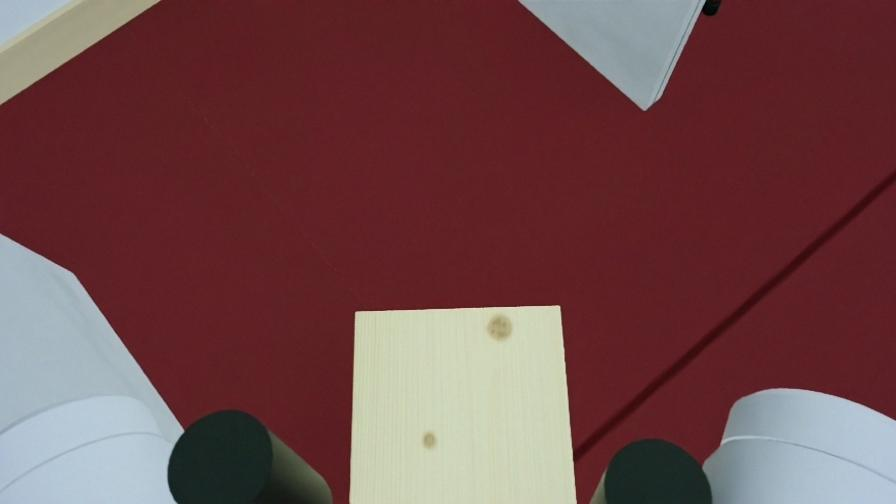

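Scene clock: 146.50 s.
Joint torques (N m): left_arm=[0.85 0.87 1.02 -5.82 -0.02 0.06 0.21] | right_arm=[-6.28 -1.04 -3.86 -8.4 -0.18 0.24 -0.29]
External joint torques (N m): left_arm=[-0.62 -1.16 0.7 -0.32 -0.05 0.12 0.21] | right_arm=[-0.47 1.38 -0.76 -0.64 -0.13 0.07 -0.29]
Motor temperatures (°C): left_arm=[31 28 31 36 34 33 37] | right_arm=[34 30 31 31 35 37 34]
Wrist force (N): left_arm=[1.5 0.8 -7.5] | right_arm=[0.7 2.4 -5.3]
Wrist torque (N m): left_arm=[-0.23 0.25 0.06] | right_arm=[-0.22 0.14 -0.07]
Wrist force, peak (N): left_arm=[1.0 0.8 -8.9] | right_arm=[0.3 2.0 -5.5]
move: done
base_odometry: x=+0.312 y=+1.377 heading=-0.665
lidar_m: 0.99 0.58 1.18 1.45 2.81 2.44 1.53 1.38 1.38 1.67 3.23 1.16
base_status: not commanded
joint_positions: torso_squat_rad=+1.000 torso_shift_rad=+0.500 torso_pitch_rad=+1.060 torso_yaw_rad=+0.000 left_shoulder_pitch_rad=-0.688 left_shoulder_roll_rad=+0.543 left_shoulder_yaw_rad=-0.675 left_elbow_rad=-1.345 left_forearm_roll_rad=+0.036 left_wrist_pitch_rad=+0.809 left_hand_roll_rad=+0.970 left_gripper_m=+0.020 right_shoulder_pitch_rad=-1.012 right_shoulder_roll_rad=-0.691 right_shoulder_yaw_rad=+0.693 right_elbow_rad=-2.090 right_forearm_roll_rad=-0.476 right_wrist_pitch_rad=+1.778 right_hand_roll_rad=-1.137 right_gripper_m=+0.020 head_pan_rad=+0.000 head_tilt_rad=+0.200
joint_status: all done
wheel_motors_off: 0
on_its_own: right_wrist_pitch_rad is held at +1.778, not at your +1.771, since a time_out
motor_effort: left_wheel=+4(6) right_wheel=-4(5)
chest: x=+0.2233 y=+0.0000 z=+0.7637 quat_wxyz=(+0.863, +0.000, +0.506, +0.000) (m; base frame)
left_hand: x=+0.3299 y=+0.1851 z=+0.1200 quat_wxyz=(+1.000, +0.000, +0.000, +0.000) (m; base frame)
left_hand_status: reached (checked arc, planned for 1.1 s): 0 mm and 0.0 deg off.
right_hand: x=+0.4175 y=-0.1096 z=+0.3238 quat_wxyz=(+0.997, -0.012, +0.082, +0.000) (m; base frame)
pictures: none
No camera images: "cameras" was empty.

Scene clock: 147.90 s.
Joint torques (N m): left_arm=[0.71 0.87 0.75 -5.32 -0.08 -0.07 0.13] | right_arm=[-0.64 -0.84 -1.37 -5.84 -0.17 0.2 0]
External joint torques (N m): left_arm=[-0.76 -1.15 0.44 0.18 -0.1 -0.01 0.13] | right_arm=[-1.03 1.47 -0.85 -0.54 -0.33 0.21 0]
Motor temperatures (°C): left_arm=[31 28 31 36 34 33 37] | right_arm=[34 30 31 31 35 37 34]
Wrist force (N): left_arm=[0.9 0.8 -6.6] | right_arm=[-0.3 1.6 -5.5]
Wrist torque (N m): left_arm=[-0.26 0.19 0.07] | right_arm=[-0.17 0.09 -0.07]
Wrist force, peak (N): left_arm=[1.7 0.9 -8.3] | right_arm=[-0.1 1.2 -6.2]
move: done
base_odometry: x=+0.312 y=+1.377 heading=-0.665
lidar_m: 0.98 0.58 1.20 1.43 2.83 2.44 1.53 1.38 1.39 1.69 3.23 1.17
base_status: not commanded
joint_positions: torso_squat_rad=+1.000 torso_shift_rad=+0.500 torso_pitch_rad=+1.060 torso_yaw_rad=+0.000 left_shoulder_pitch_rad=-0.688 left_shoulder_roll_rad=+0.543 left_shoulder_yaw_rad=-0.675 left_elbow_rad=-1.345 left_forearm_roll_rad=+0.036 left_wrist_pitch_rad=+0.809 left_hand_roll_rad=+0.970 left_gripper_m=+0.020 right_shoulder_pitch_rad=-0.805 right_shoulder_roll_rad=-0.598 right_shoulder_yaw_rad=+0.894 right_elbow_rad=-1.337 right_forearm_roll_rad=-0.047 right_wrist_pitch_rad=+0.837 right_hand_roll_rad=-1.190 right_gripper_m=+0.020 head_pan_rad=+0.000 head_tilt_rad=+0.200
joint_status: all done
wheel_motors_off: 0
motor_effort: left_wheel=+4(4) right_wheel=-2(5)
chest: x=+0.2233 y=+0.0000 z=+0.7637 quat_wxyz=(+0.863, +0.000, +0.506, +0.000) (m; base frame)
left_hand: x=+0.3300 y=+0.1850 z=+0.1200 quat_wxyz=(+1.000, +0.000, +0.000, +0.000) (m; base frame)
right_hand: x=+0.3298 y=-0.1654 z=+0.1209 quat_wxyz=(+1.000, +0.000, +0.000, +0.000) (m; base frame)
right_hand_status: reached (checked arc, planned for 1.1 s): 1 mm and 0.0 deg off.
pictures: head_camera, left_wrist_camera, right_wrist_camera
camera_calibration:
head_camera: T_world_to_cam=[[-0.0179114, -0.999502, -0.0259984, 0.0283307], [-0.932878, 0.026062, -0.359249, 0.735304], [0.359748, 0.0178187, -0.932879, 0.583872], [0, 0, 0, 1]] pos_world=[0.476409, -0.00125082, 0.809576]
left_wrist_camera: T_world_to_cam=[[0.999601, 0.0268354, -0.00881427, -0.334334], [0.0278857, -0.8879, 0.45919, 0.129013], [0.00449636, -0.459253, -0.888294, 0.262678], [0, 0, 0, 1]] pos_world=[0.329422, 0.244159, 0.171147]
right_wrist_camera: T_world_to_cam=[[-0.999231, -0.0292154, -0.0261454, 0.326651], [-0.0384357, 0.861521, 0.506265, 0.12101], [0.00773406, 0.506881, -0.861981, 0.257721], [0, 0, 0, 1]] pos_world=[0.329058, -0.225343, 0.169428]

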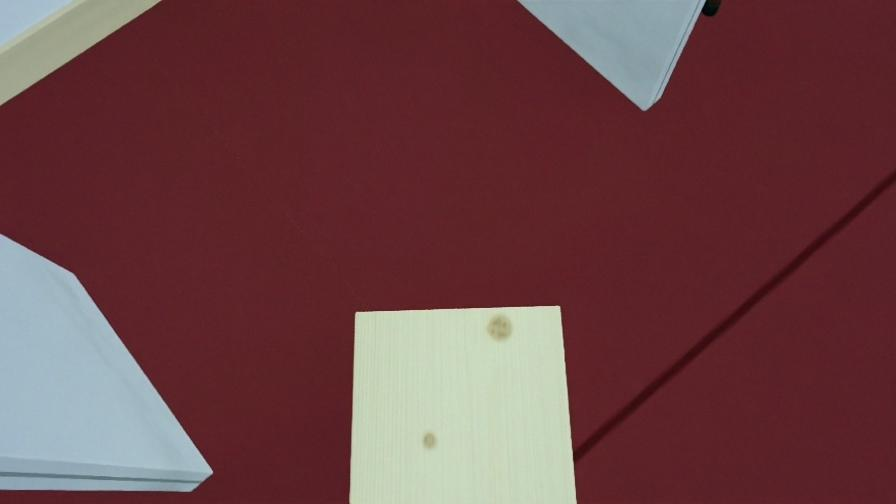

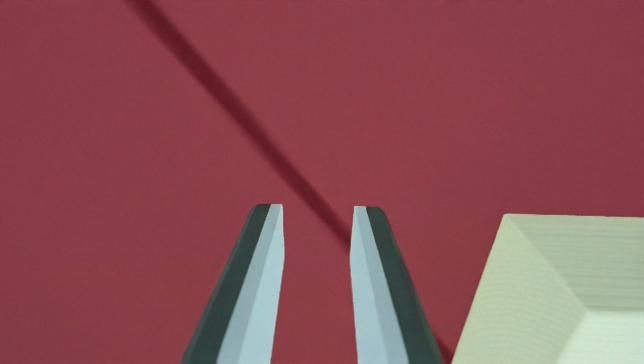

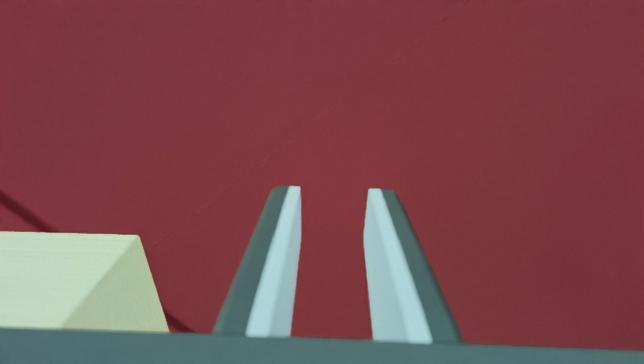

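Emit:
move:
  base: {"x_m_s":0.15,"for_s":0.95}
  cameras: []

Emit:
move:
  target: {"side":"left","x":0.335,"y":0.175,"z":0.056,"quat_wxyz":[1,0,0,0]}
  cameras: []

Emit:
move:
  target: {"side":"right","x":0.335,"y":-0.13,"z":0.056,"quat_wxyz":[1,0,0,0]}
  cameras: ["head_camera","left_wrist_camera","right_wrist_camera"]

Scene clock: 155.63 s.
Joint torques (N m): left_arm=[1.52 0.83 1.09 -5.31 0.03 -0.04 0.17] | right_arm=[0.87 -1.05 -0.82 -5.71 -0.01 0.25 -0.18]
External joint torques (N m): left_arm=[0.06 -1.2 0.77 0.19 0 0.02 0.17] | right_arm=[0.49 1.26 -0.3 -0.41 -0.17 0.25 -0.18]
Motor temperatures (°C): left_arm=[31 28 31 36 34 33 37] | right_arm=[34 30 31 31 35 37 34]
Wrist force (N): left_arm=[0.7 0.8 -7.9] | right_arm=[0.0 2.0 -5.5]
Wrist torque (N m): left_arm=[-0.29 0.20 0.08] | right_arm=[-0.18 0.10 -0.06]
Wrist force, peak (N): left_arm=[2.4 1.0 -8.3] | right_arm=[-0.2 1.4 -6.3]
move: done
base_odometry: x=+0.426 y=+1.288 heading=-0.665
lidar_m: 0.85 0.47 1.08 1.31 2.57 2.63 1.66 1.49 1.50 1.82 3.49 0.84
base_status: done (sent for 0.97 of 0.97 s)
joint_positions: torso_squat_rad=+1.000 torso_shift_rad=+0.500 torso_pitch_rad=+1.060 torso_yaw_rad=+0.000 left_shoulder_pitch_rad=-0.688 left_shoulder_roll_rad=+0.543 left_shoulder_yaw_rad=-0.675 left_elbow_rad=-1.345 left_forearm_roll_rad=+0.036 left_wrist_pitch_rad=+0.809 left_hand_roll_rad=+0.970 left_gripper_m=+0.020 right_shoulder_pitch_rad=-0.806 right_shoulder_roll_rad=-0.598 right_shoulder_yaw_rad=+0.894 right_elbow_rad=-1.337 right_forearm_roll_rad=-0.047 right_wrist_pitch_rad=+0.837 right_hand_roll_rad=-1.190 right_gripper_m=+0.020 head_pan_rad=+0.000 head_tilt_rad=+0.200
joint_status: not commanded
wheel_motors_off: 0
motor_effort: left_wheel=+6(23) right_wheel=-1(23)
chest: x=+0.2233 y=+0.0000 z=+0.7637 quat_wxyz=(+0.863, +0.000, +0.506, +0.000) (m; base frame)
left_hand: x=+0.3301 y=+0.1850 z=+0.1201 quat_wxyz=(+1.000, +0.000, +0.000, +0.000) (m; base frame)
right_hand: x=+0.3300 y=-0.1653 z=+0.1209 quat_wxyz=(+1.000, +0.000, +0.000, +0.000) (m; base frame)
pictures: none
No camera images: "cameras" was empty.

Scene clock: 157.03 s.
Joint torques (N m): left_arm=[-0.12 -0.44 0.02 -2.31 0.08 -0.17 -0.2] | right_arm=[0.51 -0.72 -0.91 -5.46 0 0.13 0]
External joint torques (N m): left_arm=[0.53 -0.6 -0.12 0.76 0.06 -0.11 -0.2] | right_arm=[0.13 1.59 -0.39 -0.16 -0.17 0.14 0]
Motor temperatures (°C): left_arm=[31 28 31 36 34 33 37] | right_arm=[34 30 31 31 35 37 34]
Wrist force (N): left_arm=[0.9 0.5 -7.7] | right_arm=[-0.6 1.8 -5.7]
Wrist torque (N m): left_arm=[-0.22 0.19 0.11] | right_arm=[-0.18 0.03 -0.07]
Wrist force, peak (N): left_arm=[2.1 -1.3 -8.2] | right_arm=[-0.3 1.9 -5.8]
move: done
base_odometry: x=+0.426 y=+1.288 heading=-0.665
lidar_m: 0.86 0.46 1.08 1.30 2.58 2.61 1.66 1.50 1.49 1.83 3.50 0.86
base_status: not commanded
joint_positions: torso_squat_rad=+1.000 torso_shift_rad=+0.500 torso_pitch_rad=+1.060 torso_yaw_rad=+0.000 left_shoulder_pitch_rad=-0.917 left_shoulder_roll_rad=+0.341 left_shoulder_yaw_rad=-0.683 left_elbow_rad=-0.724 left_forearm_roll_rad=+0.039 left_wrist_pitch_rad=+0.493 left_hand_roll_rad=+0.944 left_gripper_m=+0.020 right_shoulder_pitch_rad=-0.806 right_shoulder_roll_rad=-0.598 right_shoulder_yaw_rad=+0.894 right_elbow_rad=-1.337 right_forearm_roll_rad=-0.047 right_wrist_pitch_rad=+0.837 right_hand_roll_rad=-1.190 right_gripper_m=+0.020 head_pan_rad=+0.000 head_tilt_rad=+0.200
joint_status: all done
wheel_motors_off: 0
motor_effort: left_wheel=+5(9) right_wheel=-2(4)
chest: x=+0.2233 y=+0.0000 z=+0.7637 quat_wxyz=(+0.863, +0.000, +0.506, +0.000) (m; base frame)
left_hand: x=+0.3352 y=+0.1748 z=+0.0563 quat_wxyz=(+1.000, +0.000, +0.000, +0.000) (m; base frame)
left_hand_status: reached (checked arc, planned for 1.0 s): 0 mm and 0.0 deg off.
right_hand: x=+0.3300 y=-0.1653 z=+0.1210 quat_wxyz=(+1.000, +0.000, +0.000, +0.000) (m; base frame)
pictures: none
No camera images: "cameras" was empty.

Scene clock: 158.40 s.
Joint torques (N m): left_arm=[-0.81 -0.51 0.26 -2.61 0.09 -0.13 -0.26] | right_arm=[-1.38 1.63 0.49 -2.29 0.13 0.2 0.1]
External joint torques (N m): left_arm=[-0.16 -0.67 0.12 0.45 0.07 -0.07 -0.26] | right_arm=[0.67 0.11 0.61 0.67 0.02 0.21 0.1]
Motor temperatures (°C): left_arm=[31 28 31 36 34 33 37] | right_arm=[34 30 31 31 35 37 34]
Wrist force (N): left_arm=[1.9 0.4 -7.6] | right_arm=[-0.4 1.7 -5.5]
Wrist torque (N m): left_arm=[-0.18 0.31 0.10] | right_arm=[-0.16 0.03 -0.09]
Wrist force, peak (N): left_arm=[1.8 0.9 -8.2] | right_arm=[0.2 3.5 -5.3]
move: done
base_odometry: x=+0.426 y=+1.288 heading=-0.665
lidar_m: 0.85 0.45 1.08 1.31 2.57 2.63 1.65 1.50 1.49 1.83 3.49 0.84
base_status: not commanded
joint_positions: torso_squat_rad=+1.000 torso_shift_rad=+0.500 torso_pitch_rad=+1.060 torso_yaw_rad=+0.000 left_shoulder_pitch_rad=-0.917 left_shoulder_roll_rad=+0.341 left_shoulder_yaw_rad=-0.683 left_elbow_rad=-0.724 left_forearm_roll_rad=+0.039 left_wrist_pitch_rad=+0.493 left_hand_roll_rad=+0.944 left_gripper_m=+0.020 right_shoulder_pitch_rad=-1.029 right_shoulder_roll_rad=-0.276 right_shoulder_yaw_rad=+0.907 right_elbow_rad=-0.622 right_forearm_roll_rad=-0.029 right_wrist_pitch_rad=+0.512 right_hand_roll_rad=-1.183 right_gripper_m=+0.020 head_pan_rad=+0.000 head_tilt_rad=+0.200
joint_status: all done
wheel_motors_off: 0
motor_effort: left_wheel=+8(8) right_wheel=-5(7)
chest: x=+0.2233 y=+0.0001 z=+0.7637 quat_wxyz=(+0.863, +0.000, +0.506, +0.000) (m; base frame)
left_hand: x=+0.3351 y=+0.1750 z=+0.0563 quat_wxyz=(+1.000, +0.000, +0.000, +0.000) (m; base frame)
right_hand: x=+0.3351 y=-0.1298 z=+0.0562 quat_wxyz=(+1.000, +0.000, +0.000, +0.000) (m; base frame)
right_hand_status: reached (checked arc, planned for 1.0 s): 0 mm and 0.0 deg off.
pictures: head_camera, left_wrist_camera, right_wrist_camera
camera_calibration:
head_camera: T_world_to_cam=[[-0.0178149, -0.999504, -0.0259643, 0.0282593], [-0.932845, 0.0259615, -0.359341, 0.735399], [0.359837, 0.017819, -0.932845, 0.583895], [0, 0, 0, 1]] pos_world=[0.476409, -0.00125112, 0.809676]
left_wrist_camera: T_world_to_cam=[[0.999597, 0.027064, -0.00860009, -0.339798], [0.0279898, -0.887831, 0.459317, 0.149135], [0.00479553, -0.459372, -0.888231, 0.201265], [0, 0, 0, 1]] pos_world=[0.334522, 0.234058, 0.107347]
right_wrist_camera: T_world_to_cam=[[-0.999235, -0.0287707, -0.0265044, 0.331314], [-0.0382416, 0.861083, 0.507024, 0.123201], [0.00823502, 0.50765, -0.861524, 0.183756], [0, 0, 0, 1]] pos_world=[0.334259, -0.189838, 0.104626]

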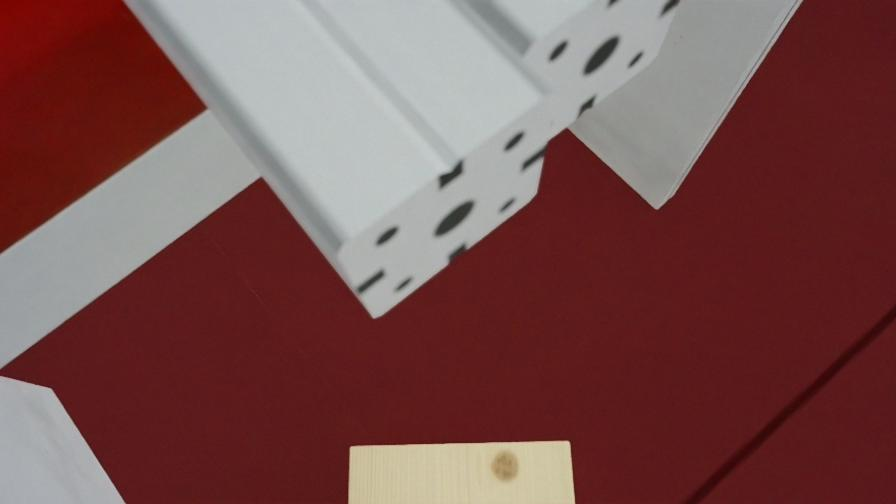

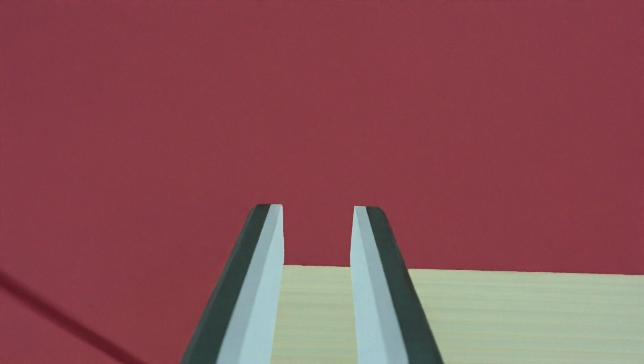

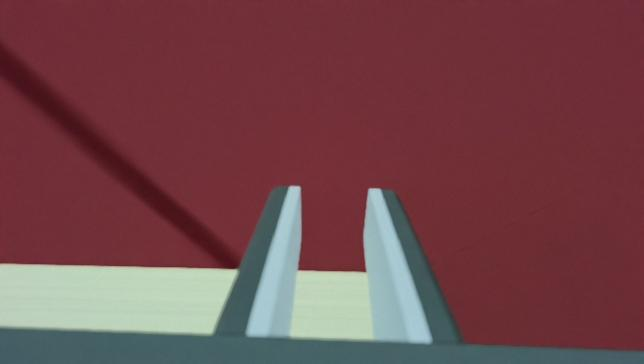

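Emit:
move:
  target: {"side":"left","x":0.35,"y":0.158,"z":0.056,"quat_wxyz":[1,0,0,0]}
  cameras: []

Emit:
move:
  target: {"side":"right","x":0.35,"y":-0.095,"z":0.056,"quat_wxyz":[1,0,0,0]}
  cameras: ["left_wrist_camera","right_wrist_camera"]

Emit:
move:
  target: {"side":"left","x":0.35,"y":0.148,"z":0.056,"quat_wxyz":[1,0,0,0]}
  cameras: ["left_wrist_camera"]

Scene clock: 161.53 s.
Joint torques (N m): left_arm=[-1.49 -1.12 0.59 -2.26 0.1 -0.1 -0.14] | right_arm=[-1.47 1.46 0.25 -2.55 0.06 0.22 0.18]
External joint torques (N m): left_arm=[0.3 -0.56 0.43 0.95 0.09 -0.04 -0.14] | right_arm=[0.58 -0.07 0.37 0.41 -0.05 0.22 0.18]
Motor temperatures (°C): left_arm=[31 28 31 36 34 33 37] | right_arm=[34 30 31 31 35 37 34]
Wrist force (N): left_arm=[1.8 0.4 -7.6] | right_arm=[-0.6 1.3 -5.3]
Wrist torque (N m): left_arm=[-0.18 0.27 0.07] | right_arm=[-0.11 0.04 -0.05]
Wrist force, peak (N): left_arm=[1.0 0.9 -8.6] | right_arm=[-0.3 2.0 -5.8]
move: done
base_odometry: x=+0.426 y=+1.288 heading=-0.665
lidar_m: 0.86 0.46 1.08 1.30 2.57 2.63 1.65 1.49 1.50 1.83 3.50 0.84
base_status: not commanded
joint_positions: torso_squat_rad=+1.000 torso_shift_rad=+0.500 torso_pitch_rad=+1.060 torso_yaw_rad=+0.000 left_shoulder_pitch_rad=-0.973 left_shoulder_roll_rad=+0.303 left_shoulder_yaw_rad=-0.683 left_elbow_rad=-0.674 left_forearm_roll_rad=+0.050 left_wrist_pitch_rad=+0.510 left_hand_roll_rad=+0.936 left_gripper_m=+0.020 right_shoulder_pitch_rad=-1.029 right_shoulder_roll_rad=-0.276 right_shoulder_yaw_rad=+0.907 right_elbow_rad=-0.622 right_forearm_roll_rad=-0.029 right_wrist_pitch_rad=+0.512 right_hand_roll_rad=-1.183 right_gripper_m=+0.020 head_pan_rad=+0.000 head_tilt_rad=+0.200
joint_status: all done
wheel_motors_off: 0
motor_effort: left_wheel=+5(9) right_wheel=-2(5)
chest: x=+0.2233 y=+0.0000 z=+0.7637 quat_wxyz=(+0.863, +0.000, +0.506, +0.000) (m; base frame)
left_hand: x=+0.3501 y=+0.1579 z=+0.0564 quat_wxyz=(+1.000, +0.000, +0.000, +0.000) (m; base frame)
left_hand_status: reached (checked arc, planned for 0.3 s): 0 mm and 0.0 deg off.
right_hand: x=+0.3351 y=-0.1299 z=+0.0562 quat_wxyz=(+1.000, +0.000, +0.000, +0.000) (m; base frame)
pictures: none
No camera images: "cameras" was empty.

Scene clock: 162.43 s.
Joint torques (N m): left_arm=[-1.96 -5.83 0.4 -4.67 0.61 -1.16 -0.16] | right_arm=[-6.48 9.49 -2.29 -5.32 -0.23 -1.32 0.06]
External joint torques (N m): left_arm=[-0.18 -5.31 0.23 -1.48 0.6 -1.11 -0.16] | right_arm=[-2.64 5.89 -2.24 -2.74 -0.33 -1.32 0.07]
Motor temperatures (°C): left_arm=[31 28 31 36 34 33 37] | right_arm=[34 30 31 31 35 37 34]
Wrist force (N): left_arm=[2.1 7.8 -5.4] | right_arm=[0.1 -5.6 -7.2]
Wrist torque (N m): left_arm=[-0.34 0.23 -0.02] | right_arm=[0.00 0.07 -0.05]
Wrist force, peak (N): left_arm=[3.5 9.1 -6.3] | right_arm=[-1.4 -9.6 -10.5]
move: done
base_odometry: x=+0.426 y=+1.288 heading=-0.665
lidar_m: 0.87 0.47 1.09 1.31 2.57 2.62 1.65 1.49 1.50 1.83 3.50 0.85
base_status: not commanded
joint_positions: torso_squat_rad=+1.000 torso_shift_rad=+0.500 torso_pitch_rad=+1.060 torso_yaw_rad=+0.000 left_shoulder_pitch_rad=-0.973 left_shoulder_roll_rad=+0.304 left_shoulder_yaw_rad=-0.682 left_elbow_rad=-0.673 left_forearm_roll_rad=+0.050 left_wrist_pitch_rad=+0.510 left_hand_roll_rad=+0.936 left_gripper_m=+0.020 right_shoulder_pitch_rad=-1.142 right_shoulder_roll_rad=-0.143 right_shoulder_yaw_rad=+0.899 right_elbow_rad=-0.401 right_forearm_roll_rad=-0.042 right_wrist_pitch_rad=+0.466 right_hand_roll_rad=-1.179 right_gripper_m=+0.020 head_pan_rad=+0.000 head_tilt_rad=+0.200
joint_status: all done
wheel_motors_off: 0
motor_effort: left_wheel=+6(7) right_wheel=-4(4)
chest: x=+0.2233 y=+0.0000 z=+0.7637 quat_wxyz=(+0.863, +0.000, +0.506, +0.000) (m; base frame)
left_hand: x=+0.3501 y=+0.1590 z=+0.0563 quat_wxyz=(+1.000, +0.001, +0.000, +0.000) (m; base frame)
right_hand: x=+0.3496 y=-0.0966 z=+0.0561 quat_wxyz=(+1.000, -0.001, +0.000, +0.000) (m; base frame)
right_hand_status: reached (checked arc, planned for 0.5 s): 2 mm and 0.1 deg off.
pictures: left_wrist_camera, right_wrist_camera
camera_calibration:
left_wrist_camera: T_world_to_cam=[[0.999606, 0.0267182, -0.00859279, -0.354284], [0.0276867, -0.888582, 0.457882, 0.134801], [0.00459839, -0.45794, -0.888971, 0.193721], [0, 0, 0, 1]] pos_world=[0.349522, 0.21796, 0.107445]
right_wrist_camera: T_world_to_cam=[[-0.999221, -0.0292567, -0.0264888, 0.346779], [-0.0386406, 0.861816, 0.505746, 0.0954793], [0.00803201, 0.506376, -0.862275, 0.166686], [0, 0, 0, 1]] pos_world=[0.348859, -0.156546, 0.104627]

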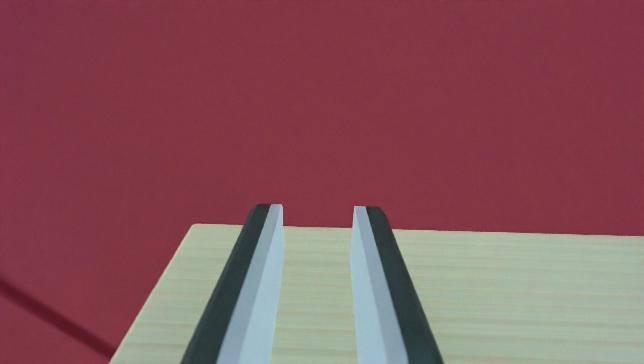

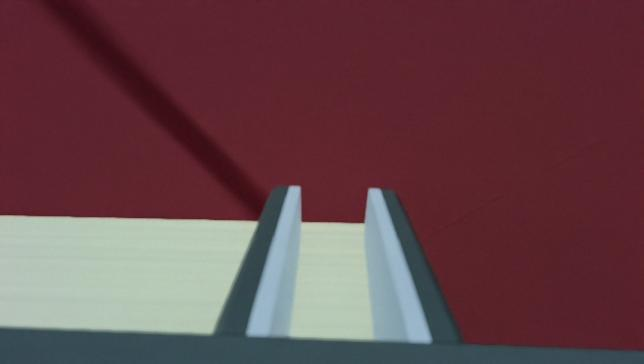

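Scene clock: 162.97 s.
Joint torques (N m): left_arm=[-7.8 -19.69 -1.56 -12.88 1.63 -5.63 -0.01] | right_arm=[-6.78 16.83 -1.64 -10.53 -0.88 -3.82 -0.11]
External joint torques (N m): left_arm=[-5.87 -18.77 -1.67 -9.69 1.62 -5.59 -0.01] | right_arm=[-2.94 13.29 -1.59 -7.98 -0.98 -3.83 -0.11]
Motor temperatures (°C): left_arm=[31 28 31 36 34 33 37] | right_arm=[34 30 31 31 35 37 34]
Wrist force (N): left_arm=[0.3 31.7 3.1] | right_arm=[-0.9 -19.3 2.4]
Wrist torque (N m): left_arm=[-0.99 0.18 0.18] | right_arm=[0.43 0.17 0.24]
Wrist force, peak (N): left_arm=[3.7 40.5 0.3] | right_arm=[-0.8 -24.4 7.9]
move: done
base_odometry: x=+0.426 y=+1.288 heading=-0.665
lidar_m: 0.86 0.44 1.09 1.32 2.57 2.64 1.66 1.49 1.50 1.82 3.51 0.86
base_status: not commanded
joint_positions: torso_squat_rad=+1.000 torso_shift_rad=+0.500 torso_pitch_rad=+1.060 torso_yaw_rad=+0.000 left_shoulder_pitch_rad=-0.982 left_shoulder_roll_rad=+0.285 left_shoulder_yaw_rad=-0.682 left_elbow_rad=-0.656 left_forearm_roll_rad=+0.030 left_wrist_pitch_rad=+0.518 left_hand_roll_rad=+0.953 left_gripper_m=+0.020 right_shoulder_pitch_rad=-1.142 right_shoulder_roll_rad=-0.145 right_shoulder_yaw_rad=+0.899 right_elbow_rad=-0.399 right_forearm_roll_rad=-0.042 right_wrist_pitch_rad=+0.466 right_hand_roll_rad=-1.179 right_gripper_m=+0.020 head_pan_rad=+0.000 head_tilt_rad=+0.200
joint_status: all done
wheel_motors_off: 0
motor_effort: left_wheel=+9(10) right_wheel=-5(7)
chest: x=+0.2232 y=+0.0000 z=+0.7638 quat_wxyz=(+0.863, +0.000, +0.505, +0.000) (m; base frame)
left_hand: x=+0.3493 y=+0.1531 z=+0.0564 quat_wxyz=(+1.000, +0.004, +0.001, +0.000) (m; base frame)
left_hand_status: reached (checked arc, planned for 0.2 s): 5 mm and 0.4 deg off.
right_hand: x=+0.3498 y=-0.0985 z=+0.0560 quat_wxyz=(+1.000, -0.002, +0.000, +0.000) (m; base frame)
pictures: left_wrist_camera
camera_calibration:
left_wrist_camera: T_world_to_cam=[[0.999583, 0.0267759, -0.0108031, -0.353182], [0.0287658, -0.891307, 0.452486, 0.130006], [0.00248689, -0.452608, -0.891706, 0.191185], [0, 0, 0, 1]] pos_world=[0.34882, 0.211864, 0.10784]

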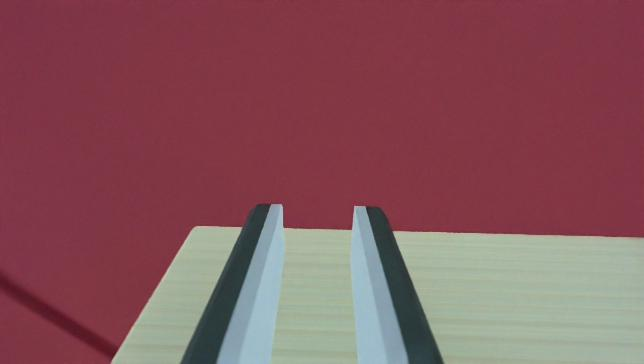

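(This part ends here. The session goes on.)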